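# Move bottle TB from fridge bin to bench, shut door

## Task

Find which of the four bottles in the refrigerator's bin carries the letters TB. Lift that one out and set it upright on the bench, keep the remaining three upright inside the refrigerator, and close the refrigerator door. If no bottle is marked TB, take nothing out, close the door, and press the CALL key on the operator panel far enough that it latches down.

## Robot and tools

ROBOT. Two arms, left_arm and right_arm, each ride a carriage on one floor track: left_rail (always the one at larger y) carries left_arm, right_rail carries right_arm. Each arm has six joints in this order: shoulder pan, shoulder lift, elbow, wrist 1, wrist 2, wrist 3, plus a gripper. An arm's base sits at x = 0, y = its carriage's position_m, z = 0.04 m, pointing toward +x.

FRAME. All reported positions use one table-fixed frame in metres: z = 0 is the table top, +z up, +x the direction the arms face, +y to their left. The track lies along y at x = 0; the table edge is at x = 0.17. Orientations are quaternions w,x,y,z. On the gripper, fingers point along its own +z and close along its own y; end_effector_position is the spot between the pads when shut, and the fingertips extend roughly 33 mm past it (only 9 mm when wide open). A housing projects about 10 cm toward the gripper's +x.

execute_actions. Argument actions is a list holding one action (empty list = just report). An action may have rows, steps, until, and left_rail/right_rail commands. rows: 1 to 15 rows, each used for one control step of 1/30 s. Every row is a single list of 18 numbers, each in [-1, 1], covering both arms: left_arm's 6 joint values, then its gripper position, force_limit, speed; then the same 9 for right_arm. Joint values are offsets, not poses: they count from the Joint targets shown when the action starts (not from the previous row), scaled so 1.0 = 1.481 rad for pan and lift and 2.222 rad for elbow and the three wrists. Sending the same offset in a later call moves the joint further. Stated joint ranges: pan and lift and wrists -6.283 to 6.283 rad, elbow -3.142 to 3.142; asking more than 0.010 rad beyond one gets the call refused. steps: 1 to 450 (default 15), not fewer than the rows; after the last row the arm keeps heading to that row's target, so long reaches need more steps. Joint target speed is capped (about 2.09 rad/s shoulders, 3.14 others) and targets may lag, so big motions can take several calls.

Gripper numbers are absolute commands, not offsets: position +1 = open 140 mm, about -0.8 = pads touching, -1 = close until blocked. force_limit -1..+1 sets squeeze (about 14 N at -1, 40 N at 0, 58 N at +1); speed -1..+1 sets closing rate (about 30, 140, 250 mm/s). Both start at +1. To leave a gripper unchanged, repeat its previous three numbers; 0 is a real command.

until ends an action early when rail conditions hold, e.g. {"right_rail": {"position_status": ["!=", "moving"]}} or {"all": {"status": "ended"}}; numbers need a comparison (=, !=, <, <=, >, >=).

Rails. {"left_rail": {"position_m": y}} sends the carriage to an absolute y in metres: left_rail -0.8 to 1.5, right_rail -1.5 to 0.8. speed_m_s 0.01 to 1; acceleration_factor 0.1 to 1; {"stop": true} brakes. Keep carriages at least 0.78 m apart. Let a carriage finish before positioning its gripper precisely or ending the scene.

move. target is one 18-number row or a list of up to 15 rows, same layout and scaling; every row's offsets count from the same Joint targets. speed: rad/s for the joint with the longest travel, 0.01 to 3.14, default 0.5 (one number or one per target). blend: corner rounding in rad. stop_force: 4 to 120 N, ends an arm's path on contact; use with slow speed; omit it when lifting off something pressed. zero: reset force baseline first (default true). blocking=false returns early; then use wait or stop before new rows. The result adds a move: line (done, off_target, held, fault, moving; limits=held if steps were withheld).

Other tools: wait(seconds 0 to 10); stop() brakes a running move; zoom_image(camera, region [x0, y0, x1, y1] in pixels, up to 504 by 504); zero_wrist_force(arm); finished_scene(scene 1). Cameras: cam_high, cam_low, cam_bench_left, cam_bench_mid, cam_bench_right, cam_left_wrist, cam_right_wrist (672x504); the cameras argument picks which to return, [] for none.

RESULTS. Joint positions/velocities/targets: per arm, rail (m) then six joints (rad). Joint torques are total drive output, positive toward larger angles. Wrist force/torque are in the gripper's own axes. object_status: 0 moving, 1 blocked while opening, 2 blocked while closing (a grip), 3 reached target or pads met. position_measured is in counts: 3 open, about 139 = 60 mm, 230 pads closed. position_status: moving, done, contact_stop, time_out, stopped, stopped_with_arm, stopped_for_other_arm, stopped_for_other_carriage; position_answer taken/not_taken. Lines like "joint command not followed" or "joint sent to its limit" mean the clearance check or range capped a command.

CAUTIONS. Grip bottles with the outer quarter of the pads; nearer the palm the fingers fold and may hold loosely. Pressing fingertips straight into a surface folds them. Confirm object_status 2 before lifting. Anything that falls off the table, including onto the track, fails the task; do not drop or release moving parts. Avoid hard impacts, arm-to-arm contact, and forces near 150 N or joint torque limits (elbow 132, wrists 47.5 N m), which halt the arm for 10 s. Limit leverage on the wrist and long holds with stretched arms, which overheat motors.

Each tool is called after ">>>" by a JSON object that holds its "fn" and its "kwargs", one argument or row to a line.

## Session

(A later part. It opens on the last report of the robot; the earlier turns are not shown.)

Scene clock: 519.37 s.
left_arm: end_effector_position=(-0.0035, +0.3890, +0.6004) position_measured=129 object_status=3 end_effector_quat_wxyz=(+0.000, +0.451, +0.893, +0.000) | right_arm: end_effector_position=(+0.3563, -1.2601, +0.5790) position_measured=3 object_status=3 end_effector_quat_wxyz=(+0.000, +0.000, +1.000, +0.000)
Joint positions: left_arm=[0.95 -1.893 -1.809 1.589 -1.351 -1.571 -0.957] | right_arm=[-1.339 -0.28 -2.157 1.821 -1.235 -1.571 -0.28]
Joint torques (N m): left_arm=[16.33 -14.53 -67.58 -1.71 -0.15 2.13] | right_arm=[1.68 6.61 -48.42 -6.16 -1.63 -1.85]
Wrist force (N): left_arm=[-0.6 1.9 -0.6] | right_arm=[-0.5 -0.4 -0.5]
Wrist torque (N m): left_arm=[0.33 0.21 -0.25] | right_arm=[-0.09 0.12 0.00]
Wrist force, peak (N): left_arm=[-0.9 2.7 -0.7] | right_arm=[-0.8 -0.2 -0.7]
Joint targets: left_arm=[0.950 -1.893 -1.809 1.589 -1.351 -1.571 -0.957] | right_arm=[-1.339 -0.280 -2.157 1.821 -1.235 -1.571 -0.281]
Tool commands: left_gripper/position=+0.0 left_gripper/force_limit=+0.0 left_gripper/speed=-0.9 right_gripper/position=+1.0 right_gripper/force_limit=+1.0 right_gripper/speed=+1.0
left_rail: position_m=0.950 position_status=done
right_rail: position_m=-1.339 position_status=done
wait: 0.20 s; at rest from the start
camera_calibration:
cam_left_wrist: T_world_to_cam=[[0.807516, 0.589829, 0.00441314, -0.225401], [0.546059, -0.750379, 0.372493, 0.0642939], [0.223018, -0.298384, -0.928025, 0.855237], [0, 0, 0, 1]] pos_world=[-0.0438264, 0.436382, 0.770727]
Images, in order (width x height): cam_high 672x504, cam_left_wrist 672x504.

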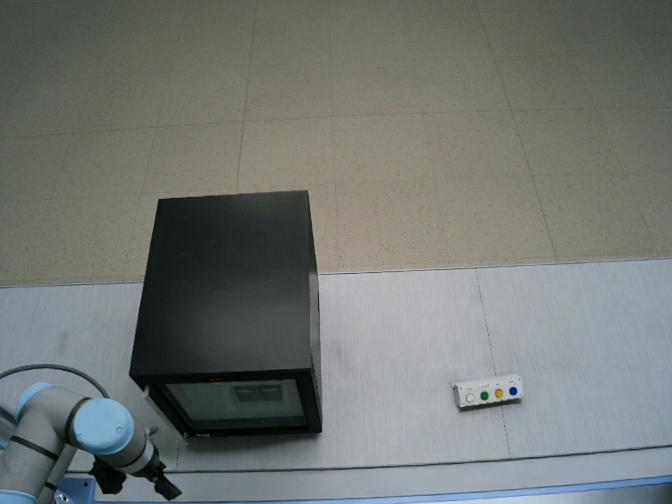

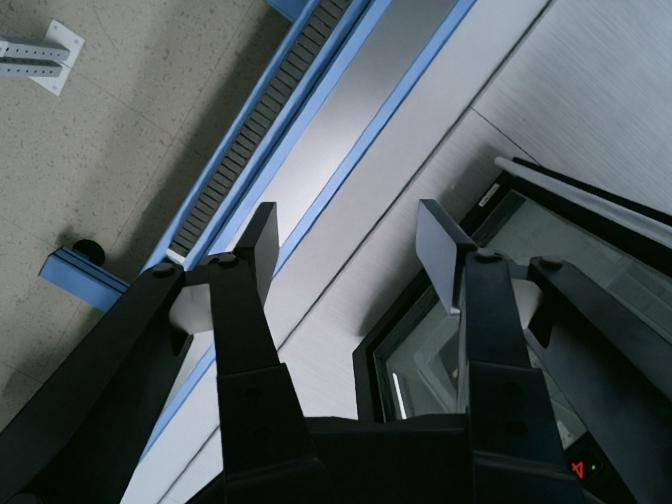

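>>> {"fn": "execute_actions", "kwargs": {
  "actions": [
    {"right_rail": {"position_m": -0.4}, "steps": 120, "until": {"right_rail": {"position_status": ["!=", "moving"]}}}
  ],
  "cameras": []
}}

>>> {"fn": "move", "kwargs": {
  "target": [
    [0.99, -0.235, 0.1044, 0.0522, 0, 0.2372, 0.0, 0, -0.9, 0.9468, 0, 0, 0, 0, 0, -0.37, 0, -0.5],
    [0.99, -0.235, 0.1044, 0.0522, 0, 0.2372, 0.0, 0, -0.9, 0.9468, 0.6917, -0.4583, -0.0026, 0, -0.0754, -0.37, 0, -0.5]
  ],
  "speed": 0.9,
  "blend": 0.1,
  "cameras": ["cam_right_wrist", "cam_high"]
}}

Scene clock: 562.13 s.
left_arm: end_effector_position=(-0.0035, +0.3890, +0.6004) position_measured=129 object_status=3 end_effector_quat_wxyz=(+0.000, +0.451, +0.893, +0.000) | right_arm: end_effector_position=(+0.3563, -0.3214, +0.5790) position_measured=3 object_status=3 end_effector_quat_wxyz=(+0.000, +0.000, +1.000, +0.000)
Joint positions: left_arm=[0.95 -1.893 -1.809 1.589 -1.351 -1.571 -0.957] | right_arm=[-0.4 -0.28 -2.157 1.821 -1.235 -1.571 -0.281]
Joint torques (N m): left_arm=[14.78 -26.89 -65.19 -2.64 0.6 1.72] | right_arm=[0.53 4.71 -47.54 -6.59 -0.01 -1.85]
Wrist force (N): left_arm=[-0.8 1.8 -1.0] | right_arm=[-0.4 -0.4 -0.6]
Wrist torque (N m): left_arm=[0.32 0.24 -0.25] | right_arm=[-0.09 0.08 0.01]
Wrist force, peak (N): left_arm=[-0.6 2.6 -0.5] | right_arm=[-0.1 -4.6 -0.5]
Joint targets: left_arm=[0.950 -1.893 -1.809 1.589 -1.351 -1.571 -0.957] | right_arm=[-0.400 -0.280 -2.157 1.821 -1.235 -1.571 -0.281]
Tool commands: left_gripper/position=+0.0 left_gripper/force_limit=+0.0 left_gripper/speed=-0.9 right_gripper/position=+1.0 right_gripper/force_limit=+1.0 right_gripper/speed=+1.0
left_rail: position_m=0.950 position_status=done
right_rail: position_m=-0.400 position_status=done
No camera images: "cameras" was empty.

Scene clock: 565.63 s.
left_arm: end_effector_position=(+0.3640, +0.9760, +0.5792) position_measured=129 object_status=3 end_effector_quat_wxyz=(+0.000, -0.002, +1.000, +0.000) | right_arm: end_effector_position=(+0.2425, +0.5050, +0.6199) position_measured=176 object_status=3 end_effector_quat_wxyz=(+0.000, +0.707, -0.707, +0.000)
Joint positions: left_arm=[0.95 -0.426 -2.157 1.821 -1.235 -1.571 -0.43] | right_arm=[-0.4 1.122 -1.132 0.803 -1.241 -1.571 -0.448]
Joint torques (N m): left_arm=[18.38 -15.37 -38.88 -1 0.77 2.17] | right_arm=[13.51 -70.85 -56.89 -8.16 -0.83 -2.8]
Wrist force (N): left_arm=[-0.5 1.3 -0.5] | right_arm=[0.0 -0.2 -0.3]
Wrist torque (N m): left_arm=[0.26 0.12 -0.13] | right_arm=[-0.05 0.00 0.02]
Wrist force, peak (N): left_arm=[-0.2 3.9 -0.1] | right_arm=[-4.4 -2.1 0.9]
Joint targets: left_arm=[0.950 -0.426 -2.157 1.821 -1.235 -1.571 -0.430] | right_arm=[-0.400 1.122 -1.132 0.803 -1.241 -1.571 -0.448]
left_rail: position_m=0.950 position_status=done
right_rail: position_m=-0.400 position_status=done
move: done
camera_calibration:
cam_right_wrist: T_world_to_cam=[[-0.998788, -0.0090771, 0.0483698, 0.220175], [0.0101075, 0.924058, 0.38212, -0.720751], [-0.048165, 0.382146, -0.922846, 0.5702], [0, 0, 0, 1]] pos_world=[0.254657, 0.450115, 0.79097]
Images, in order (width x height): cam_high 672x504, cam_right_wrist 672x504.

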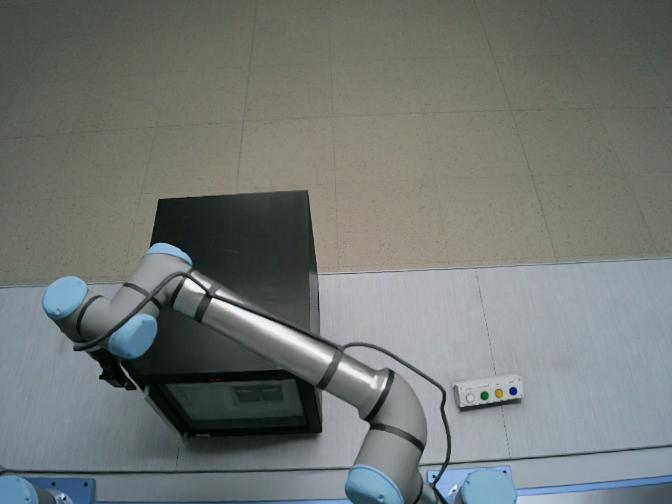

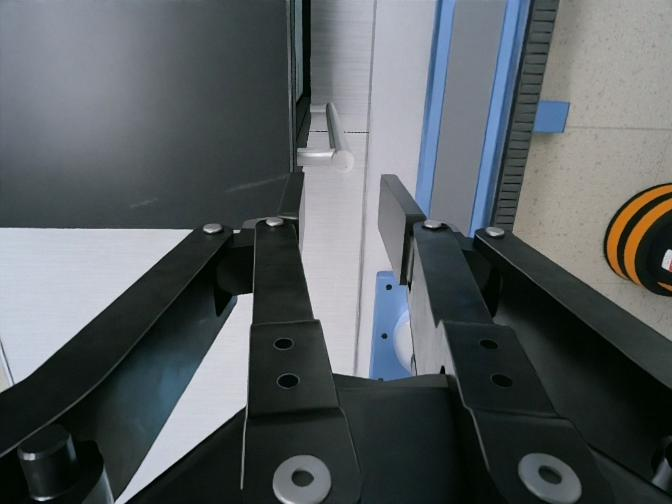

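>>> {"fn": "move", "kwargs": {
  "target": [0, 0, 0, 0, 0, 0, 0.0, 0, -0.9, 0.0036, -0.0354, 0.1248, -0.1015, 0, 0.002, -0.37, 0, -0.5],
  "speed": 0.2,
  "stop_force": 12,
  "cameras": ["cam_right_wrist"]
}}

Scene clock: 586.47 s.
left_arm: end_effector_position=(+0.3640, +0.9760, +0.5792) position_measured=129 object_status=3 end_effector_quat_wxyz=(+0.000, -0.002, +1.000, +0.000) | right_arm: end_effector_position=(+0.2401, +0.5078, +0.5430) position_measured=176 object_status=3 end_effector_quat_wxyz=(+0.000, +0.707, -0.707, +0.000)
Joint positions: left_arm=[0.95 -0.426 -2.157 1.821 -1.235 -1.571 -0.43] | right_arm=[-0.4 1.126 -1.168 0.994 -1.397 -1.571 -0.445]
Joint torques (N m): left_arm=[17.49 -14.63 -38.14 -0.86 0.8 2.12] | right_arm=[-9.45 -86.23 -54.04 -3.2 0.49 -2.42]
Wrist force (N): left_arm=[-0.5 1.0 -0.8] | right_arm=[-0.1 -1.6 -7.2]
Wrist torque (N m): left_arm=[0.19 0.12 -0.12] | right_arm=[0.20 -0.05 -0.15]
Wrist force, peak (N): left_arm=[-1.2 1.6 -0.9] | right_arm=[-4.0 6.7 -100.1]
Joint targets: left_arm=[0.950 -0.426 -2.157 1.821 -1.235 -1.571 -0.430] | right_arm=[-0.400 1.126 -1.168 0.994 -1.397 -1.571 -0.445]
left_rail: position_m=0.950 position_status=done
right_rail: position_m=-0.400 position_status=done
move: contact (right_arm); right_arm: the elbow is farthest, 0.086 rad from its target
camera_calibration:
cam_right_wrist: T_world_to_cam=[[-0.998795, -0.00974393, 0.0480939, 0.222021], [0.00941246, 0.923846, 0.382647, -0.693944], [-0.0481599, 0.382639, -0.922642, 0.497717], [0, 0, 0, 1]] pos_world=[0.252255, 0.452815, 0.714072]
Images, in order (width x height): cam_right_wrist 672x504.

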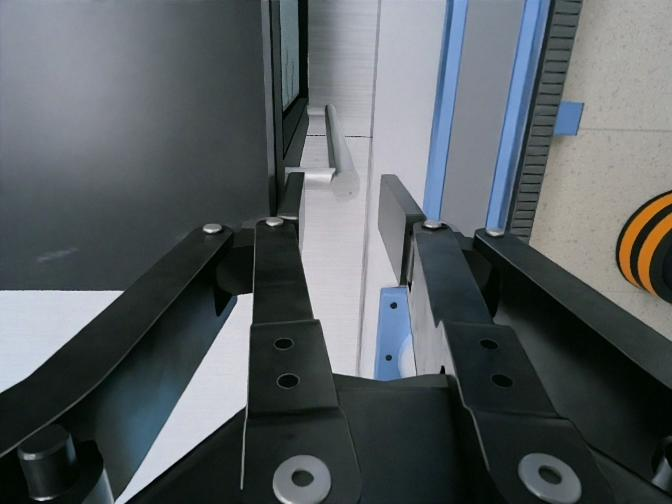

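>>> {"fn": "zoom_image", "kwargs": {
  "camera": "cam_right_wrist",
  "region": [180, 60, 460, 320]
}}

Scaled by 1.800 from the camera's 672x504 image, which has a finer 960x720 frame.

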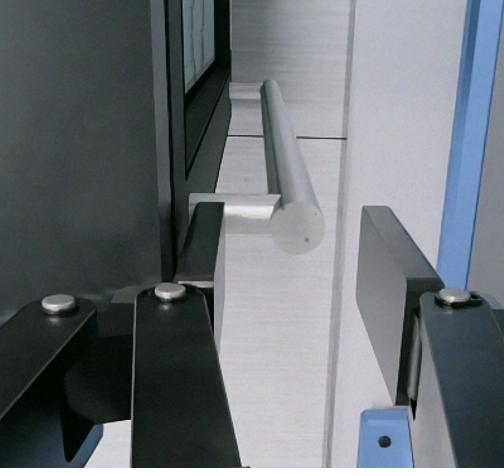

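>>> {"fn": "move", "kwargs": {
  "target": [
    [0, 0, 0, 0, 0, 0, 0.0, 0, -0.9, 0.0034, 0.0197, -0.082, 0.0689, 0, 0.0023, -0.37, 0, -0.5],
    [0, 0, 0, 0, 0, 0, 0.0, 0, -0.9, 0.0034, 0.0197, -0.082, 0.0689, 0, 0.7093, 0.0, 0, -0.5]
  ],
  "speed": 0.8,
  "blend": [0.02, 0],
  "cameras": ["cam_right_wrist"]
}}

Scene clock: 643.37 s.
left_arm: end_effector_position=(+0.3640, +0.9760, +0.5792) position_measured=129 object_status=3 end_effector_quat_wxyz=(+0.000, -0.002, +1.000, +0.000) | right_arm: end_effector_position=(+0.2333, +0.5042, +0.6204) position_measured=129 object_status=0 end_effector_quat_wxyz=(+0.000, +0.000, +1.000, +0.000)
Joint positions: left_arm=[0.95 -0.426 -2.157 1.821 -1.235 -1.571 -0.43] | right_arm=[-0.4 1.131 -1.139 0.812 -1.244 -1.571 1.131]
Joint torques (N m): left_arm=[16.19 -12.46 -38.34 -1.23 0.99 2.19] | right_arm=[12.13 -72.55 -58.43 -1.15 0.65 3.42]
Wrist force (N): left_arm=[-0.9 0.9 -0.4] | right_arm=[0.1 0.0 -0.6]
Wrist torque (N m): left_arm=[0.17 0.20 -0.12] | right_arm=[-0.01 -0.03 -0.18]
Wrist force, peak (N): left_arm=[-1.3 1.8 -0.6] | right_arm=[0.5 -1.4 -7.7]
Joint targets: left_arm=[0.950 -0.426 -2.157 1.821 -1.235 -1.571 -0.430] | right_arm=[-0.400 1.131 -1.139 0.812 -1.244 -1.571 1.131]
left_rail: position_m=0.950 position_status=done
right_rail: position_m=-0.400 position_status=done
move: done
camera_calibration:
cam_right_wrist: T_world_to_cam=[[-0.00958107, 0.998778, 0.0484884, -0.528012], [0.923885, -0.00970915, 0.382547, -0.462741], [0.38255, 0.0484629, -0.922663, 0.638206], [0, 0, 0, 1]] pos_world=[0.178315, 0.491945, 0.791472]
Images, in order (width x height): cam_right_wrist 672x504.

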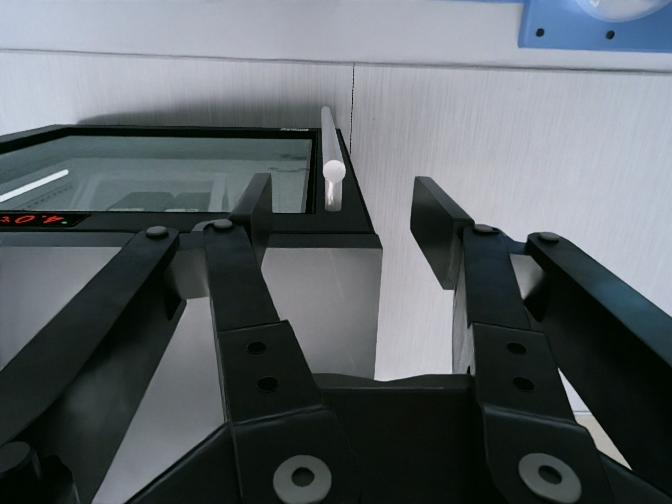

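>>> {"fn": "move", "kwargs": {
  "target": [0, 0, 0, 0, 0, 0, 0.0, 0, -0.9, 0, -0.0326, 0.1225, -0.1007, 0, 0, 0.0, 0, -0.5],
  "speed": 0.15,
  "stop_force": 10,
  "cameras": ["cam_right_wrist"]
}}

Scene clock: 653.60 s.
left_arm: end_effector_position=(+0.3640, +0.9760, +0.5792) position_measured=129 object_status=3 end_effector_quat_wxyz=(+0.000, -0.002, +1.000, +0.000) | right_arm: end_effector_position=(+0.2333, +0.5043, +0.5074) position_measured=129 object_status=3 end_effector_quat_wxyz=(+0.000, +0.000, +1.000, +0.000)
Joint positions: left_arm=[0.95 -0.426 -2.157 1.821 -1.235 -1.571 -0.43] | right_arm=[-0.4 1.131 -1.188 1.084 -1.468 -1.571 1.131]
Joint torques (N m): left_arm=[13.69 -13.46 -37.27 -1.14 0.99 1.9] | right_arm=[6.72 -94.49 -38.67 -8.08 0.46 3.58]
Wrist force (N): left_arm=[-0.6 1.2 -0.3] | right_arm=[0.2 -0.1 -0.5]
Wrist torque (N m): left_arm=[0.25 0.14 -0.12] | right_arm=[-0.03 -0.03 -0.17]
Wrist force, peak (N): left_arm=[-1.3 1.6 -0.8] | right_arm=[0.2 0.0 -1.8]
Joint targets: left_arm=[0.950 -0.426 -2.157 1.821 -1.235 -1.571 -0.430] | right_arm=[-0.400 1.131 -1.188 1.084 -1.468 -1.571 1.131]
left_rail: position_m=0.950 position_status=done
right_rail: position_m=-0.400 position_status=done
move: done
camera_calibration:
cam_right_wrist: T_world_to_cam=[[-0.00959523, 0.998788, 0.0482666, -0.522485], [0.923919, -0.00960686, 0.382468, -0.419515], [0.382468, 0.0482643, -0.922707, 0.534083], [0, 0, 0, 1]] pos_world=[0.178315, 0.492045, 0.678472]
Images, in order (width x height): cam_right_wrist 672x504.

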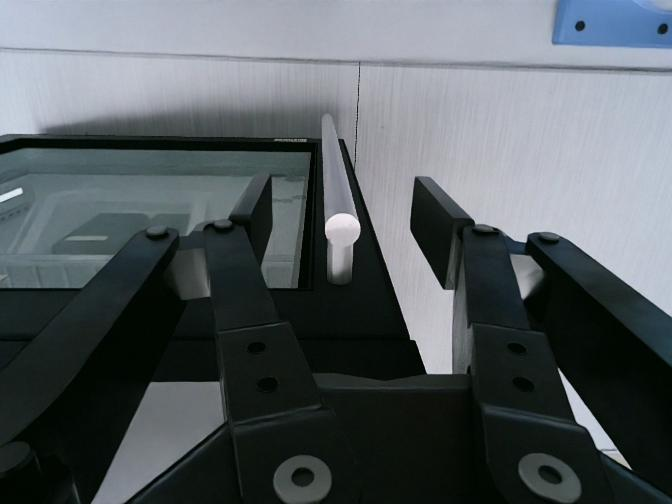

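>>> {"fn": "execute_actions", "kwargs": {
  "actions": [
    {"rows": [[0, 0, 0, 0, 0, 0, 0.0, 0, -0.9, 0, 0, 0, 0, 0, 0, -1, 0.3, -1]], "steps": 85}
  ],
  "cameras": ["cam_right_wrist"]
}}

>>> {"fn": "move", "kwargs": {
  "target": [
    [0,0,0,0,0,0,0.0,0,-0.9,0.0236,-0.0187,0.0174,-0.0049,0,-0.0236,-1,0.3,-1],
    [0,0,0,0,0,0,0.0,0,-0.9,0.0469,-0.0390,0.0358,-0.0097,0,-0.0473,-1,0.3,-1],
    [0,0,0,0,0,0,0.0,0,-0.9,0.0697,-0.0611,0.0553,-0.0146,0,-0.0713,-1,0.3,-1],
    [0,0,0,0,0,0,0.0,0,-0.9,0.0920,-0.0849,0.0758,-0.0192,0,-0.0958,-1,0.3,-1],
    [0,0,0,0,0,0,0.0,0,-0.9,0.1136,-0.1102,0.0969,-0.0235,0,-0.1206,-1,0.3,-1]
  ],
  "speed": 0.1,
  "blend": 0.02,
  "stop_force": 60,
  "cameras": ["cam_right_wrist", "cam_high"]
}}

Scene clock: 674.50 s.
left_arm: end_effector_position=(+0.3640, +0.9760, +0.5792) position_measured=129 object_status=3 end_effector_quat_wxyz=(+0.000, -0.002, +1.000, +0.000) | right_arm: end_effector_position=(+0.2333, +0.5042, +0.5074) position_measured=210 object_status=2 end_effector_quat_wxyz=(+0.000, +0.000, +1.000, +0.000)
Joint positions: left_arm=[0.95 -0.426 -2.157 1.821 -1.235 -1.571 -0.43] | right_arm=[-0.4 1.131 -1.188 1.084 -1.468 -1.571 1.131]
Joint torques (N m): left_arm=[13.9 -14.6 -37.88 -1.24 0.82 1.84] | right_arm=[1.68 -63.04 -64.93 -18.3 7.35 2.3]
Wrist force (N): left_arm=[-0.7 1.1 -0.4] | right_arm=[-3.5 -37.7 -6.7]
Wrist torque (N m): left_arm=[0.21 0.17 -0.12] | right_arm=[0.72 -0.06 0.01]
Wrist force, peak (N): left_arm=[-1.3 1.7 -0.3] | right_arm=[-3.3 -38.1 -6.8]
Joint targets: left_arm=[0.950 -0.426 -2.157 1.821 -1.235 -1.571 -0.430] | right_arm=[-0.400 1.131 -1.188 1.084 -1.468 -1.571 1.131]
left_rail: position_m=0.950 position_status=done
right_rail: position_m=-0.400 position_status=done
camera_calibration:
cam_right_wrist: T_world_to_cam=[[-0.00959523, 0.998788, 0.0482666, -0.522485], [0.923919, -0.00960686, 0.382468, -0.419515], [0.382468, 0.0482643, -0.922707, 0.534083], [0, 0, 0, 1]] pos_world=[0.178315, 0.492045, 0.678472]
Images, in order (width x height): cam_right_wrist 672x504.

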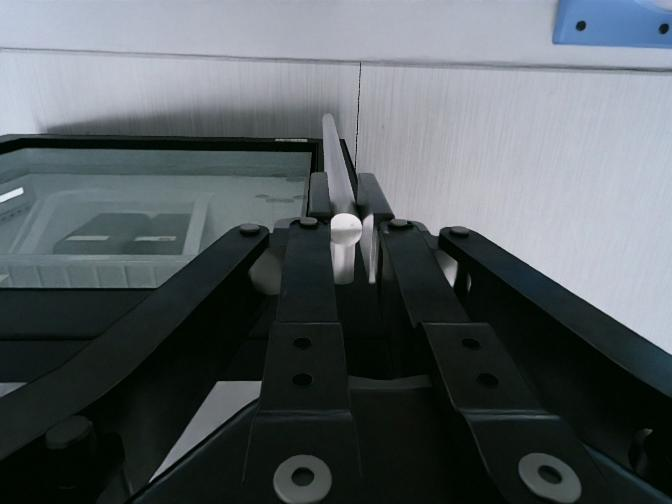

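Scene clock: 677.53 s.
left_arm: end_effector_position=(+0.3640, +0.9760, +0.5792) position_measured=129 object_status=3 end_effector_quat_wxyz=(+0.000, -0.002, +1.000, +0.000) | right_arm: end_effector_position=(+0.1197, +0.4744, +0.5074) position_measured=210 object_status=2 end_effector_quat_wxyz=(+0.000, -0.133, +0.991, +0.000)
Joint positions: left_arm=[0.95 -0.426 -2.157 1.821 -1.235 -1.571 -0.43] | right_arm=[-0.4 1.236 -1.281 1.211 -1.501 -1.571 0.969]
Joint torques (N m): left_arm=[16.75 -13.44 -39.44 -1.07 1.15 1.59] | right_arm=[34.98 -41.45 -81.42 -27.34 21.36 2.9]
Wrist force (N): left_arm=[-0.9 1.8 -0.5] | right_arm=[-13.0 -99.1 0.5]
Wrist torque (N m): left_arm=[0.37 0.21 -0.12] | right_arm=[1.52 -0.29 0.27]
Wrist force, peak (N): left_arm=[-1.4 1.7 -0.1] | right_arm=[-5.6 -102.0 2.0]
Joint targets: left_arm=[0.950 -0.426 -2.157 1.821 -1.235 -1.571 -0.430] | right_arm=[-0.400 1.236 -1.281 1.211 -1.501 -1.571 0.969]
left_rail: position_m=0.950 position_status=done
right_rail: position_m=-0.400 position_status=done
move: contact (right_arm); path passed 2 of 5 targets; right_arm: the wrist 3 is farthest, 0.106 rad from its target
camera_calibration:
cam_right_wrist: T_world_to_cam=[[-0.273539, 0.960654, 0.0481699, -0.444094], [0.893492, 0.235233, 0.382541, -0.427366], [0.356158, 0.147679, -0.922682, 0.534848], [0, 0, 0, 1]] pos_world=[0.0698808, 0.448166, 0.678372]
Images, in order (width x height): cam_high 672x504, cam_right_wrist 672x504.

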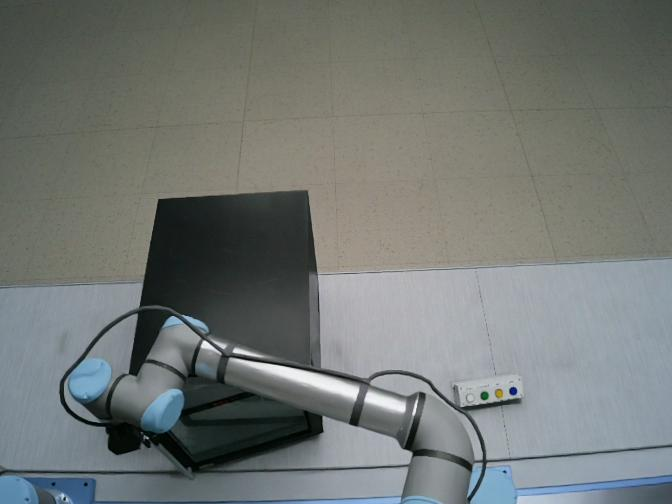

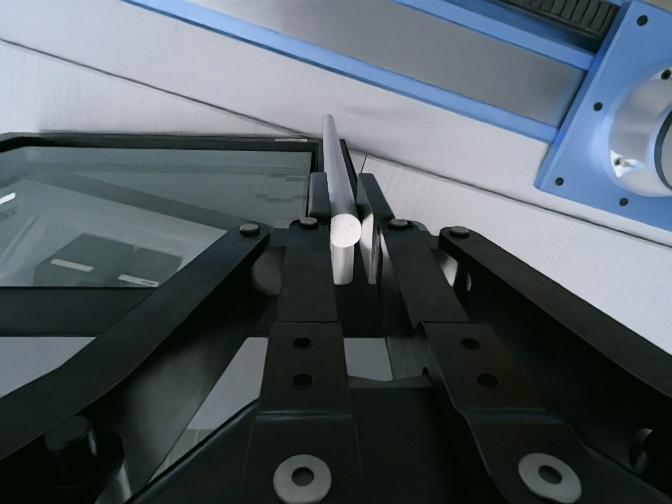

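>>> {"fn": "move", "kwargs": {
  "target": [
    [0,0,0,0,0,0,0.0,0,-0.9,-0.0010,-0.0019,-0.0045,0.0059,0,-0.0007,-1,0.3,-1],
    [0,0,0,0,0,0,0.0,0,-0.9,-0.0049,0.0010,-0.0070,0.0065,0,0.7036,-1,0.3,-1]
  ],
  "speed": [0.03, 0.5],
  "cameras": ["cam_right_wrist", "cam_high"]
}}

Scene clock: 734.73 s.
left_arm: end_effector_position=(+0.3640, +0.9760, +0.5792) position_measured=129 object_status=3 end_effector_quat_wxyz=(+0.000, -0.002, +1.000, +0.000) | right_arm: end_effector_position=(+0.1199, +0.4765, +0.5156) position_measured=210 object_status=2 end_effector_quat_wxyz=(-0.004, +0.167, +0.986, +0.004)
Joint positions: left_arm=[0.95 -0.426 -2.157 1.821 -1.235 -1.571 -0.43] | right_arm=[-0.4 1.233 -1.281 1.198 -1.494 -1.562 1.57]
Joint torques (N m): left_arm=[12.32 -13.84 -38.38 -1.45 0.81 1.69] | right_arm=[-1.17 -78.66 -48.45 -4.03 -2.09 0.41]
Wrist force (N): left_arm=[-0.8 1.7 -0.6] | right_arm=[5.9 11.2 13.6]
Wrist torque (N m): left_arm=[0.34 0.18 -0.12] | right_arm=[-0.16 0.52 -0.98]
Wrist force, peak (N): left_arm=[-1.3 1.8 -1.2] | right_arm=[82.3 101.4 1.0]
Joint targets: left_arm=[0.950 -0.426 -2.157 1.821 -1.235 -1.571 -0.430] | right_arm=[-0.400 1.233 -1.281 1.198 -1.494 -1.562 1.570]
Tool commands: left_gripper/position=+0.0 left_gripper/force_limit=+0.0 left_gripper/speed=-0.9 right_gripper/position=-1.0 right_gripper/force_limit=+0.301961 right_gripper/speed=-1.0
FORCE FAULT: contact force on the right arm reached its limit, and that arm stopped for 10 seconds. The contact can be on any part of that arm, not only on its tool. That arm's remaining commands of this call were not run. That arm's target is now where it stood when the stop ended, not its last command. That arm accepts commands again.
left_rail: position_m=0.950 position_status=done
right_rail: position_m=-0.400 position_status=done
move: fault (right_arm); path passed 1 of 2 targets; right_arm: the wrist 3 is farthest, 0.962 rad from its target
camera_calibration:
cam_right_wrist: T_world_to_cam=[[0.320749, 0.945564, 0.0550349, -0.514005], [0.871262, -0.317338, 0.374431, -0.160998], [0.371513, -0.0721484, -0.92562, 0.646561], [0, 0, 0, 1]] pos_world=[0.0649326, 0.481583, 0.687041]
Images, in order (width x height): cam_high 672x504, cam_right_wrist 672x504.

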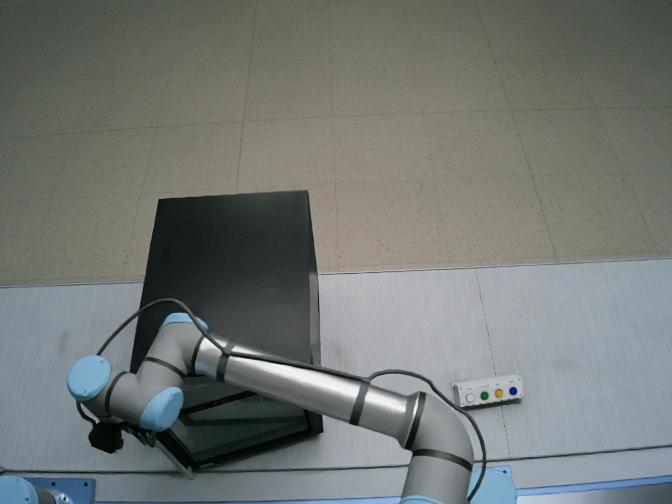

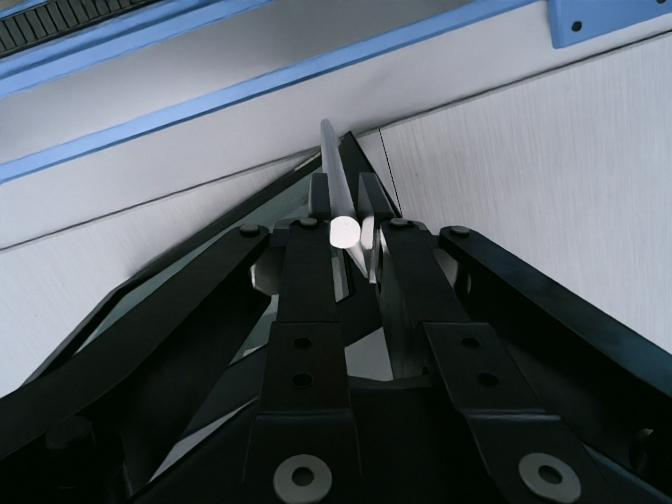

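>>> {"fn": "move", "kwargs": {
  "target": [0,0,0,0,0,0,0.0,0,-0.9,0.0013,-0.0031,0.0018,0.0030,-0.0040,-0.2710,-1,0.3,-1],
  "speed": 0.4,
  "cameras": ["cam_right_wrist"]
}}

Scene clock: 791.00 s.
left_arm: end_effector_position=(+0.3640, +0.9760, +0.5792) position_measured=129 object_status=3 end_effector_quat_wxyz=(+0.000, -0.002, +1.000, +0.000) | right_arm: end_effector_position=(+0.1195, +0.4712, +0.5160) position_measured=210 object_status=2 end_effector_quat_wxyz=(+0.000, -0.133, +0.991, +0.000)
Joint positions: left_arm=[0.95 -0.426 -2.157 1.821 -1.235 -1.571 -0.43] | right_arm=[-0.4 1.235 -1.286 1.202 -1.488 -1.571 0.968]
Joint torques (N m): left_arm=[14.02 -12.8 -38.05 -1.3 0.9 1.5] | right_arm=[13.76 -99.31 -46.68 -1.87 -2.57 -3.19]
Wrist force (N): left_arm=[-1.0 1.2 -0.5] | right_arm=[3.7 -0.1 16.0]
Wrist torque (N m): left_arm=[0.24 0.23 -0.12] | right_arm=[-0.44 -0.66 0.38]
Wrist force, peak (N): left_arm=[-1.0 1.8 -1.0] | right_arm=[10.8 18.7 11.9]
Joint targets: left_arm=[0.950 -0.426 -2.157 1.821 -1.235 -1.571 -0.430] | right_arm=[-0.400 1.235 -1.286 1.202 -1.488 -1.571 0.968]
left_rail: position_m=0.950 position_status=done
right_rail: position_m=-0.400 position_status=done
move: done
camera_calibration:
cam_right_wrist: T_world_to_cam=[[-0.273491, 0.960646, 0.0486012, -0.441716], [0.893351, 0.234954, 0.383041, -0.429821], [0.356547, 0.148176, -0.922452, 0.542973], [0, 0, 0, 1]] pos_world=[0.0695806, 0.444865, 0.686973]
Images, in order (width x height): cam_right_wrist 672x504.

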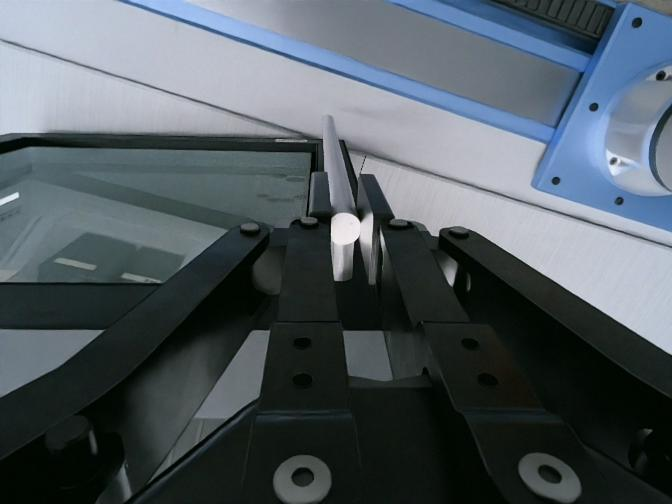

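>>> {"fn": "move", "kwargs": {
  "target": [
    [0,0,0,0,0,0,0.0,0,-0.9,0.0199,-0.0230,0.0197,-0.0038,0,-0.0237,-1,0.3,-1],
    [0,0,0,0,0,0,0.0,0,-0.9,0.0406,-0.0494,0.0416,-0.0081,0,-0.0491,-1,0.3,-1]
  ],
  "speed": 0.08,
  "blend": 0.01,
  "stop_force": 60,
  "cameras": []
}}

Scene clock: 804.23 s.
left_arm: end_effector_position=(+0.3640, +0.9760, +0.5792) position_measured=129 object_status=3 end_effector_quat_wxyz=(+0.000, -0.002, +1.000, +0.000) | right_arm: end_effector_position=(+0.0552, +0.4354, +0.5159) position_measured=210 object_status=2 end_effector_quat_wxyz=(+0.000, -0.217, +0.976, +0.000)
Joint positions: left_arm=[0.95 -0.426 -2.157 1.821 -1.235 -1.571 -0.43] | right_arm=[-0.4 1.295 -1.359 1.294 -1.506 -1.571 0.859]
Joint torques (N m): left_arm=[10.93 -12.9 -38.14 -1.43 1.41 1.47] | right_arm=[-8.44 -100.57 -33.83 1.84 -13.81 -2.88]
Wrist force (N): left_arm=[-0.9 1.4 -0.7] | right_arm=[8.7 43.2 9.2]
Wrist torque (N m): left_arm=[0.27 0.20 -0.13] | right_arm=[-1.40 -0.68 -0.14]
Wrist force, peak (N): left_arm=[-1.1 2.1 -0.3] | right_arm=[9.7 42.6 12.2]
Joint targets: left_arm=[0.950 -0.426 -2.157 1.821 -1.235 -1.571 -0.430] | right_arm=[-0.400 1.295 -1.359 1.294 -1.506 -1.571 0.859]
left_rail: position_m=0.950 position_status=done
right_rail: position_m=-0.400 position_status=done
move: done
No camera images: "cameras" was empty.

>>> {"fn": "execute_actions", "kwargs": {
  "actions": [
    {"rows": [[0,0,0,0,0,0,0.0,0,-0.9,0.0008,0.0016,-0.0013,0.0002,0,0.0005,-1,0.3,-1]], "steps": 15}
  ],
  "cameras": []
}}

Scene clock: 813.30 s.
left_arm: end_effector_position=(+0.3640, +0.9760, +0.5792) position_measured=129 object_status=3 end_effector_quat_wxyz=(+0.000, -0.002, +1.000, +0.000) | right_arm: end_effector_position=(+0.0546, +0.4367, +0.5158) position_measured=210 object_status=2 end_effector_quat_wxyz=(+0.000, -0.217, +0.976, +0.000)
Joint positions: left_arm=[0.95 -0.426 -2.157 1.821 -1.235 -1.571 -0.43] | right_arm=[-0.4 1.297 -1.356 1.291 -1.505 -1.571 0.86]
Joint torques (N m): left_arm=[11 -13.43 -38.68 -1.86 0.9 1.05] | right_arm=[15.76 -64.35 -67.23 -7.11 1.41 2.87]
Wrist force (N): left_arm=[-0.5 1.3 -0.2] | right_arm=[5.5 -3.0 12.0]
Wrist torque (N m): left_arm=[0.26 0.13 -0.12] | right_arm=[-0.43 -1.31 0.09]
Wrist force, peak (N): left_arm=[-1.3 1.8 -0.6] | right_arm=[8.6 43.4 9.7]
Joint targets: left_arm=[0.950 -0.426 -2.157 1.821 -1.235 -1.571 -0.430] | right_arm=[-0.400 1.297 -1.356 1.291 -1.505 -1.571 0.860]
left_rail: position_m=0.950 position_status=done
right_rail: position_m=-0.400 position_status=done
No camera images: "cameras" was empty.

>>> {"fn": "move", "kwargs": {
  "target": [
    [0,0,0,0,0,0,0.0,0,-0.9,0.0212,-0.0282,0.0227,-0.0039,0,-0.0252,-1,0.3,-1],
    [0,0,0,0,0,0,0.0,0,-0.9,0.0414,-0.0576,0.0454,-0.0070,0,-0.0509,-1,0.3,-1]
  ],
  "speed": 0.09,
  "blend": 0.01,
  "stop_force": 60,
  "cameras": []
}}

Scene clock: 839.73 s.
left_arm: end_effector_position=(+0.3640, +0.9760, +0.5792) position_measured=129 object_status=3 end_effector_quat_wxyz=(+0.000, -0.002, +1.000, +0.000) | right_arm: end_effector_position=(-0.0076, +0.3888, +0.5159) position_measured=210 object_status=2 end_effector_quat_wxyz=(+0.000, -0.301, +0.954, +0.000)
Joint positions: left_arm=[0.95 -0.426 -2.157 1.821 -1.235 -1.571 -0.43] | right_arm=[-0.4 1.358 -1.442 1.392 -1.521 -1.571 0.747]
Joint torques (N m): left_arm=[11.72 -12.99 -38.27 -1.75 1.11 0.96] | right_arm=[17.19 -84.3 -47.66 -11.46 4.2 -3.29]
Wrist force (N): left_arm=[-0.7 1.2 -0.3] | right_arm=[4.3 -12.7 13.8]
Wrist torque (N m): left_arm=[0.23 0.15 -0.12] | right_arm=[-0.12 -1.34 0.31]
Wrist force, peak (N): left_arm=[-0.9 2.1 -0.7] | right_arm=[5.6 -11.4 16.1]
Joint targets: left_arm=[0.950 -0.426 -2.157 1.821 -1.235 -1.571 -0.430] | right_arm=[-0.400 1.358 -1.442 1.392 -1.521 -1.571 0.747]
left_rail: position_m=0.950 position_status=done
right_rail: position_m=-0.400 position_status=done
move: done
No camera images: "cameras" was empty.

>>> {"fn": "move", "kwargs": {
  "target": [
    [0,0,0,0,0,0,0.0,0,-0.9,0.0190,-0.0314,0.0233,-0.0024,0,-0.0266,-1,0.3,-1],
    [0,0,0,0,0,0,0.0,0,-0.9,0.0371,-0.0637,0.0462,-0.0037,0,-0.0538,-1,0.3,-1],
    [0,0,0,0,0,0,0.0,0,-0.9,0.0540,-0.0978,0.0691,-0.0039,0,-0.0818,-1,0.3,-1],
    [0,0,0,0,0,0,0.0,0,-0.9,0.0692,-0.1332,0.0916,-0.0029,0,-0.1109,-1,0.3,-1]
  ],
  "speed": 0.12,
  "blend": 0.01,
  "stop_force": 60,
  "cameras": ["cam_high"]
}}

Scene clock: 865.30 s.
left_arm: end_effector_position=(+0.3640, +0.9760, +0.5792) position_measured=129 object_status=3 end_effector_quat_wxyz=(+0.000, -0.002, +1.000, +0.000) | right_arm: end_effector_position=(-0.1015, +0.2642, +0.5161) position_measured=210 object_status=2 end_effector_quat_wxyz=(+0.000, -0.462, +0.887, +0.000)
Joint positions: left_arm=[0.95 -0.426 -2.157 1.821 -1.235 -1.571 -0.43] | right_arm=[-0.4 1.46 -1.639 1.596 -1.527 -1.571 0.5]
Joint torques (N m): left_arm=[8.22 -13.69 -38.08 -1.91 0.88 1.16] | right_arm=[19.26 -70.46 -52.9 -4.3 4.14 -2.78]
Wrist force (N): left_arm=[-0.5 1.9 -0.7] | right_arm=[4.5 -12.0 20.2]
Wrist torque (N m): left_arm=[0.39 0.12 -0.12] | right_arm=[-0.13 -1.29 0.28]
Wrist force, peak (N): left_arm=[-0.6 2.0 -0.9] | right_arm=[5.8 -2.2 26.7]
Joint targets: left_arm=[0.950 -0.426 -2.157 1.821 -1.235 -1.571 -0.430] | right_arm=[-0.400 1.460 -1.639 1.596 -1.527 -1.571 0.500]
left_rail: position_m=0.950 position_status=done
right_rail: position_m=-0.400 position_status=done
move: done
Images, in order (width x height): cam_high 672x504.

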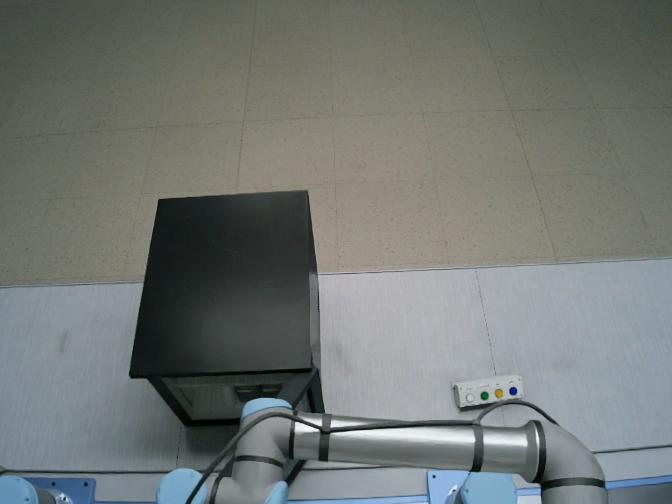

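>>> {"fn": "move", "kwargs": {
  "target": [
    [0,0,0,0,0,0,0.0,0,-0.9,0.0132,-0.0372,0.0222,0.0026,0,-0.0305,-1,0.3,-1],
    [0,0,0,0,0,0,0.0,0,-0.9,0.0245,-0.0758,0.0438,0.0067,0,-0.0622,-1,0.3,-1],
    [0,0,0,0,0,0,0.0,0,-0.9,0.0333,-0.1160,0.0646,0.0128,0,-0.0956,-1,0.3,-1],
    [0,0,0,0,0,0,0.0,0,-0.9,0.0388,-0.1579,0.0845,0.0208,0,-0.1312,-1,0.3,-1]
  ],
  "speed": 0.12,
  "blend": 0.01,
  "stop_force": 60,
  "cameras": []
}}

Scene clock: 897.00 s.
left_arm: end_effector_position=(+0.3640, +0.9760, +0.5792) position_measured=129 object_status=3 end_effector_quat_wxyz=(+0.000, -0.002, +1.000, +0.000) | right_arm: end_effector_position=(-0.1470, +0.1151, +0.5160) position_measured=210 object_status=2 end_effector_quat_wxyz=(+0.000, -0.609, +0.793, +0.000)
Joint positions: left_arm=[0.95 -0.426 -2.157 1.821 -1.235 -1.571 -0.43] | right_arm=[-0.4 1.518 -1.873 1.784 -1.481 -1.571 0.209]
Joint torques (N m): left_arm=[9.58 -12.55 -37.75 -2.04 1.13 0.89] | right_arm=[24.99 -45.77 -51 -3.17 6.47 -3.25]
Wrist force (N): left_arm=[-0.7 1.5 -0.7] | right_arm=[3.7 -18.8 20.7]
Wrist torque (N m): left_arm=[0.30 0.16 -0.12] | right_arm=[0.15 -1.29 0.27]
Wrist force, peak (N): left_arm=[-0.7 2.1 -0.5] | right_arm=[6.0 0.9 30.4]
Joint targets: left_arm=[0.950 -0.426 -2.157 1.821 -1.235 -1.571 -0.430] | right_arm=[-0.400 1.518 -1.873 1.784 -1.481 -1.571 0.209]
left_rail: position_m=0.950 position_status=done
right_rail: position_m=-0.400 position_status=done
move: done
No camera images: "cameras" was empty.

>>> {"fn": "move", "kwargs": {
  "target": [
    [0,0,0,0,0,0,0.0,0,-0.9,0.0016,-0.0437,0.0188,0.0103,0,-0.0383,-1,0.3,-1],
    [0,0,0,0,0,0,0.0,0,-0.9,-0.0020,-0.0892,0.0363,0.0231,0,-0.0799,-1,0.3,-1],
    [0,0,0,0,0,0,0.0,0,-0.9,-0.0121,-0.1363,0.0523,0.0385,0,-0.1259,-1,0.3,-1],
    [0,0,0,0,0,0,0.0,0,-0.9,-0.0312,-0.1853,0.0666,0.0569,0,-0.1779,-1,0.3,-1]
  ],
  "speed": 0.13,
  "blend": 0.01,
  "stop_force": 60,
  "cameras": ["cam_high", "cam_right_wrist"]
}}

Scene clock: 907.73 s.
left_arm: end_effector_position=(+0.3640, +0.9760, +0.5792) position_measured=129 object_status=3 end_effector_quat_wxyz=(+0.000, -0.002, +1.000, +0.000) | right_arm: end_effector_position=(-0.1392, -0.0405, +0.5161) position_measured=210 object_status=2 end_effector_quat_wxyz=(+0.000, +0.737, -0.676, +0.000)
Joint positions: left_arm=[0.95 -0.426 -2.157 1.821 -1.235 -1.571 -0.43] | right_arm=[-0.4 1.472 -2.147 1.932 -1.355 -1.571 -0.187]
Joint torques (N m): left_arm=[8.81 -14.76 -38.48 -1.77 1.27 0.82] | right_arm=[8.82 -28.82 -54.11 1.35 17.79 -3.2]
Wrist force (N): left_arm=[-0.9 1.6 -0.1] | right_arm=[-1.0 -55.0 34.0]
Wrist torque (N m): left_arm=[0.31 0.22 -0.13] | right_arm=[0.47 -1.24 0.46]
Wrist force, peak (N): left_arm=[-0.9 2.3 -0.8] | right_arm=[-1.0 -55.0 34.1]
Joint targets: left_arm=[0.950 -0.426 -2.157 1.821 -1.235 -1.571 -0.430] | right_arm=[-0.400 1.472 -2.147 1.932 -1.355 -1.571 -0.187]
left_rail: position_m=0.950 position_status=done
right_rail: position_m=-0.400 position_status=done
move: done
camera_calibration:
cam_right_wrist: T_world_to_cam=[[-0.99412, -0.0970889, 0.0479528, -0.163585], [-0.0715466, 0.921329, 0.382144, -0.184609], [-0.0812822, 0.376466, -0.922858, 0.659667], [0, 0, 0, 1]] pos_world=[-0.122212, -0.0941391, 0.687171]
Images, in order (width x height): cam_high 672x504, cam_right_wrist 672x504.

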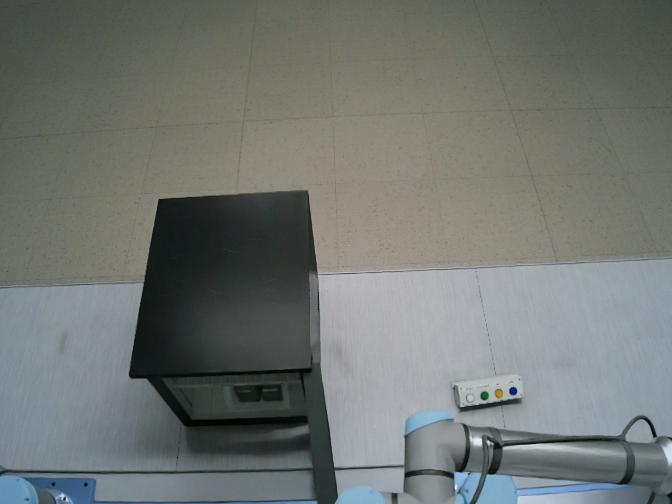

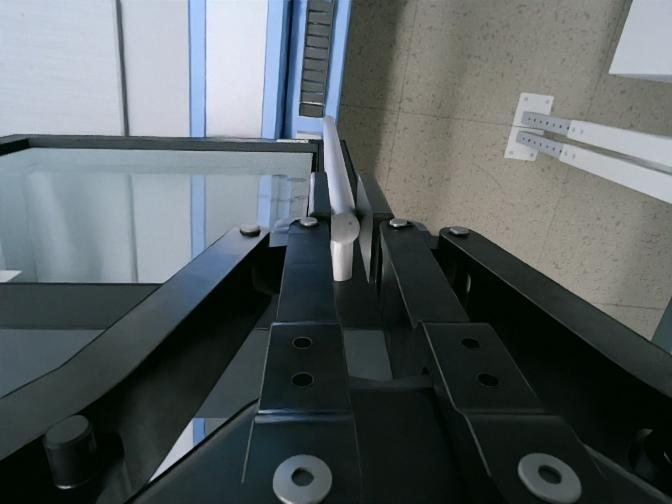

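>>> {"fn": "move", "kwargs": {
  "target": [-0.9588,0,0,0,0,0,0.0,0,-0.9,-0.0028,-0.0006,0.0002,0.0003,0,-0.0018,-1,0.3,-1],
  "speed": 1.0,
  "cameras": []
}}

Scene clock: 967.40 s.
left_arm: end_effector_position=(+0.0803, +0.5940, +0.5792) position_measured=129 object_status=3 end_effector_quat_wxyz=(+0.000, +0.650, +0.760, +0.000) | right_arm: end_effector_position=(-0.1377, -0.0405, +0.5161) position_measured=210 object_status=2 end_effector_quat_wxyz=(+0.000, +0.737, -0.676, +0.000)
Joint positions: left_arm=[0.95 -1.846 -2.157 1.821 -1.235 -1.571 -0.43] | right_arm=[-0.4 1.468 -2.148 1.932 -1.354 -1.571 -0.191]
Joint torques (N m): left_arm=[-10.79 9.84 -43.65 -1.86 -0.13 0.86] | right_arm=[-14.53 -16.54 -44.53 -2.64 -3.55 -2.6]
Wrist force (N): left_arm=[-1.1 1.7 -0.3] | right_arm=[7.3 1.0 12.5]
Wrist torque (N m): left_arm=[0.33 0.21 -0.15] | right_arm=[-0.99 -1.44 0.04]
Wrist force, peak (N): left_arm=[-0.9 3.9 -0.3] | right_arm=[-0.7 -55.1 34.4]
Joint targets: left_arm=[0.950 -1.846 -2.157 1.821 -1.235 -1.571 -0.430] | right_arm=[-0.400 1.468 -2.148 1.932 -1.354 -1.571 -0.191]
left_rail: position_m=0.950 position_status=done
right_rail: position_m=-0.400 position_status=done
move: done
No camera images: "cameras" was empty.

>>> {"fn": "move", "kwargs": {
  "target": [
    [-0.3019,0.6457,-0.0378,0.3144,0.3819,0.1935,0.0,0,-0.9,0,0,0,0,0,0,-1,0.3,-1],
    [-0.1187,0.6921,0.0230,0.2227,0.5040,0.1935,0.0,0,-0.9,0,0,0,0,0,0,-1,0.3,-1]
  ],
  "speed": 0.8,
  "blend": 0.08,
  "cameras": ["cam_left_wrist"]
}}

Scene clock: 977.40 s.
left_arm: end_effector_position=(+0.1993, +0.2597, +0.2700) position_measured=129 object_status=3 end_effector_quat_wxyz=(+0.000, +0.707, +0.000, +0.707) | right_arm: end_effector_position=(-0.1377, -0.0405, +0.5161) position_measured=210 object_status=2 end_effector_quat_wxyz=(+0.000, +0.737, -0.676, +0.000)
Joint positions: left_arm=[0.95 -2.022 -1.132 1.872 -0.74 -0.451 0] | right_arm=[-0.4 1.468 -2.148 1.932 -1.354 -1.571 -0.191]
Joint torques (N m): left_arm=[16.8 -51.07 -21.13 -2.16 1.67 2.13] | right_arm=[-15.31 -5.58 -44.33 -6.32 -3.49 -3.08]
Wrist force (N): left_arm=[-3.6 0.5 -2.7] | right_arm=[7.8 1.7 12.0]
Wrist torque (N m): left_arm=[0.46 0.65 -0.01] | right_arm=[-0.96 -1.55 0.04]
Wrist force, peak (N): left_arm=[-3.7 0.1 -8.6] | right_arm=[7.7 1.9 12.4]
Joint targets: left_arm=[0.950 -2.022 -1.132 1.872 -0.740 -0.451 0.000] | right_arm=[-0.400 1.468 -2.148 1.932 -1.354 -1.571 -0.191]
left_rail: position_m=0.950 position_status=done
right_rail: position_m=-0.400 position_status=done
move: done
camera_calibration:
cam_left_wrist: T_world_to_cam=[[-0.00501364, -0.999979, -0.00421305, 0.265682], [-0.372544, 0.00577763, -0.927996, 0.317428], [0.928001, -0.00308309, -0.372565, 0.0976473], [0, 0, 0, 1]] pos_world=[0.0289713, 0.264143, 0.332071]
Images, in order (width x height): cam_left_wrist 672x504.

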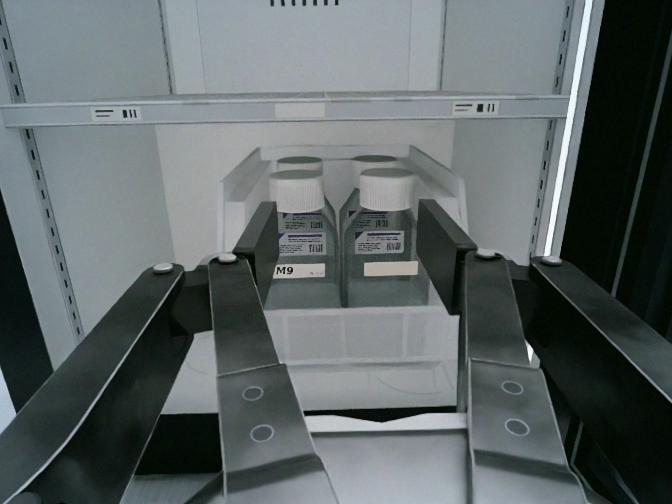

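>>> {"fn": "zoom_image", "kwargs": {
  "camera": "cam_left_wrist",
  "region": [240, 140, 450, 320]
}}

>>> {"fn": "zoom_image", "kwargs": {
  "camera": "cam_left_wrist",
  "region": [200, 80, 480, 420]
}}

Scaled by 2.400 from the camera's 672x504 image, which has a finer 960x720 frame.

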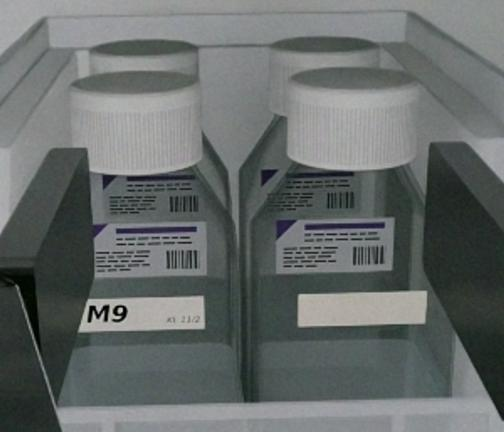

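Scaled by 1.482 from the camera's 672x504 image, which has a finer 960x720 frame.

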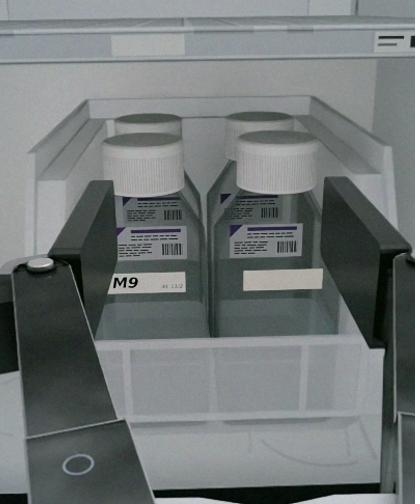

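>>> {"fn": "move", "kwargs": {
  "target": [0,-0.0787,-0.0347,0.0872,0,0,1.0,0,0,0,0,0,0,0,0,-1,0.3,-1],
  "speed": 0.3,
  "cameras": ["cam_left_wrist"]
}}

>>> {"fn": "zoom_image", "kwargs": {
  "camera": "cam_left_wrist",
  "region": [250, 230, 430, 400]
}}

Scene clock: 1000.33 s.
left_arm: end_effector_position=(+0.1995, +0.2597, +0.3848) position_measured=3 object_status=3 end_effector_quat_wxyz=(+0.000, +0.707, +0.000, +0.707) | right_arm: end_effector_position=(-0.1377, -0.0405, +0.5161) position_measured=210 object_status=2 end_effector_quat_wxyz=(+0.000, +0.737, -0.676, +0.000)
Joint positions: left_arm=[0.95 -2.022 -1.248 1.795 -0.547 -0.451 0] | right_arm=[-0.4 1.468 -2.148 1.932 -1.354 -1.571 -0.191]
Joint torques (N m): left_arm=[12.15 -81.03 -57.4 4.31 1.03 2.1] | right_arm=[-16.06 -3.07 -44.52 -8.23 -3.65 -1.86]
Wrist force (N): left_arm=[-3.3 0.5 -2.0] | right_arm=[7.4 1.7 11.9]
Wrist torque (N m): left_arm=[0.47 0.68 0.07] | right_arm=[-0.94 -1.46 0.04]
Wrist force, peak (N): left_arm=[-6.1 -0.5 -2.1] | right_arm=[8.2 1.5 12.2]
Joint targets: left_arm=[0.950 -2.022 -1.248 1.795 -0.546 -0.451 0.000] | right_arm=[-0.400 1.468 -2.148 1.932 -1.354 -1.571 -0.191]
left_rail: position_m=0.950 position_status=done
right_rail: position_m=-0.400 position_status=done
move: done
camera_calibration:
cam_left_wrist: T_world_to_cam=[[-0.00504842, -0.999978, -0.00430747, 0.266209], [-0.372423, 0.0058778, -0.928044, 0.423935], [0.928049, -0.00308095, -0.372445, 0.140139], [0, 0, 0, 1]] pos_world=[0.0291713, 0.264144, 0.446771]
Images, in order (width x height): cam_left_wrist 672x504.

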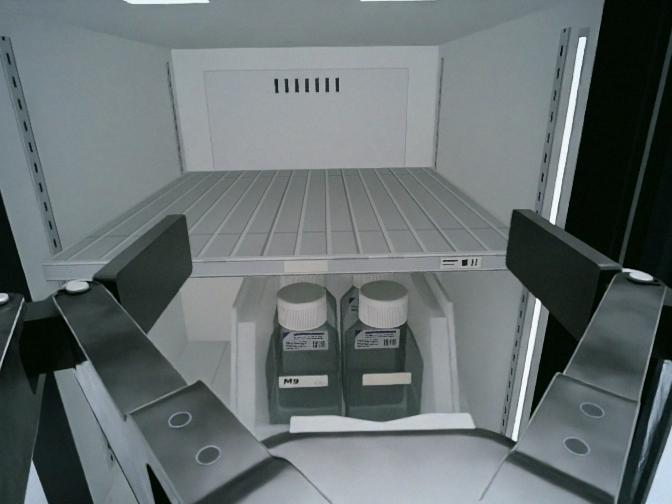

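Scaled by 2.800 from the camera's 672x504 image, which has a finer 960x720 frame.

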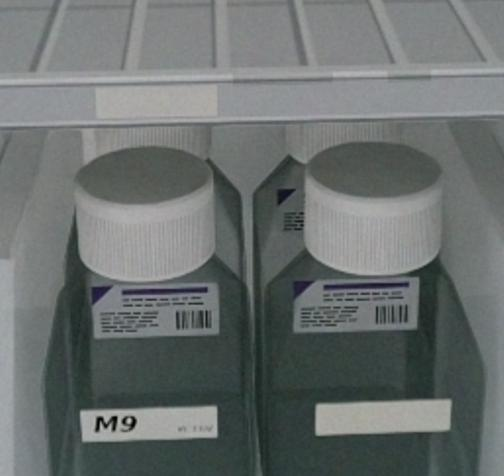

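>>> {"fn": "move", "kwargs": {
  "target": [0,0.1255,0.0455,-0.1292,0,0,1.0,0,0,0,0,0,0,0,0,-1,0.3,-1],
  "speed": 0.4,
  "cameras": ["cam_left_wrist"]
}}

>>> {"fn": "zoom_image", "kwargs": {
  "camera": "cam_left_wrist",
  "region": [240, 80, 440, 250]
}}

Scene clock: 1026.30 s.
left_arm: end_effector_position=(+0.1995, +0.2597, +0.2130) position_measured=3 object_status=3 end_effector_quat_wxyz=(+0.000, +0.707, +0.000, +0.707) | right_arm: end_effector_position=(-0.1377, -0.0405, +0.5161) position_measured=210 object_status=2 end_effector_quat_wxyz=(+0.000, +0.737, -0.676, +0.000)
Joint positions: left_arm=[0.95 -2.022 -1.062 1.896 -0.833 -0.451 0] | right_arm=[-0.4 1.468 -2.148 1.932 -1.354 -1.571 -0.191]
Joint torques (N m): left_arm=[-7.09 -52.97 -17.42 -2.66 -1.66 2.17] | right_arm=[-15.4 -3.04 -44.57 -8.18 -4.24 -2.34]
Wrist force (N): left_arm=[-3.6 0.2 -2.6] | right_arm=[7.2 1.6 11.8]
Wrist torque (N m): left_arm=[0.43 0.71 -0.01] | right_arm=[-0.98 -1.40 0.04]
Wrist force, peak (N): left_arm=[-6.1 0.4 -2.5] | right_arm=[7.6 2.0 12.4]
Joint targets: left_arm=[0.950 -2.022 -1.062 1.896 -0.833 -0.451 0.000] | right_arm=[-0.400 1.468 -2.148 1.932 -1.354 -1.571 -0.191]
left_rail: position_m=0.950 position_status=done
right_rail: position_m=-0.400 position_status=done
move: done
camera_calibration:
cam_left_wrist: T_world_to_cam=[[-0.00501364, -0.999979, -0.00421305, 0.265343], [-0.372544, 0.00577763, -0.927996, 0.264607], [0.928001, -0.00308309, -0.372565, 0.0762252], [0, 0, 0, 1]] pos_world=[0.0291713, 0.264043, 0.275071]
Images, in order (width x height): cam_left_wrist 672x504.

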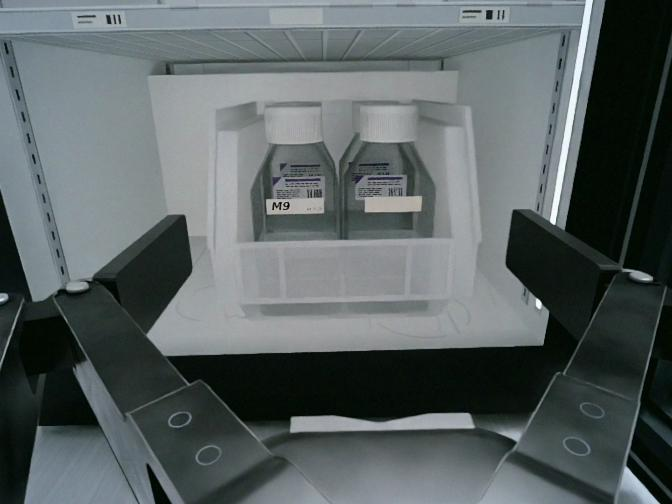

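Scaled by 2.520 from the camera's 672x504 image, which has a finer 960x720 frame.

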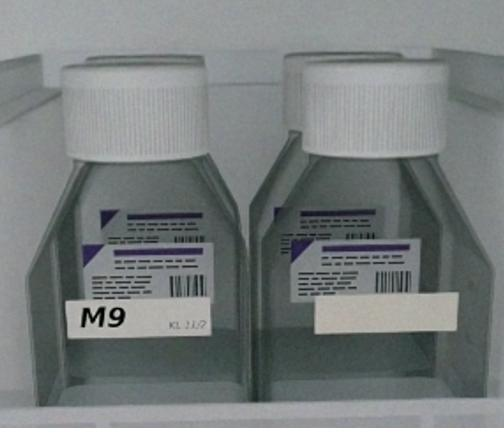

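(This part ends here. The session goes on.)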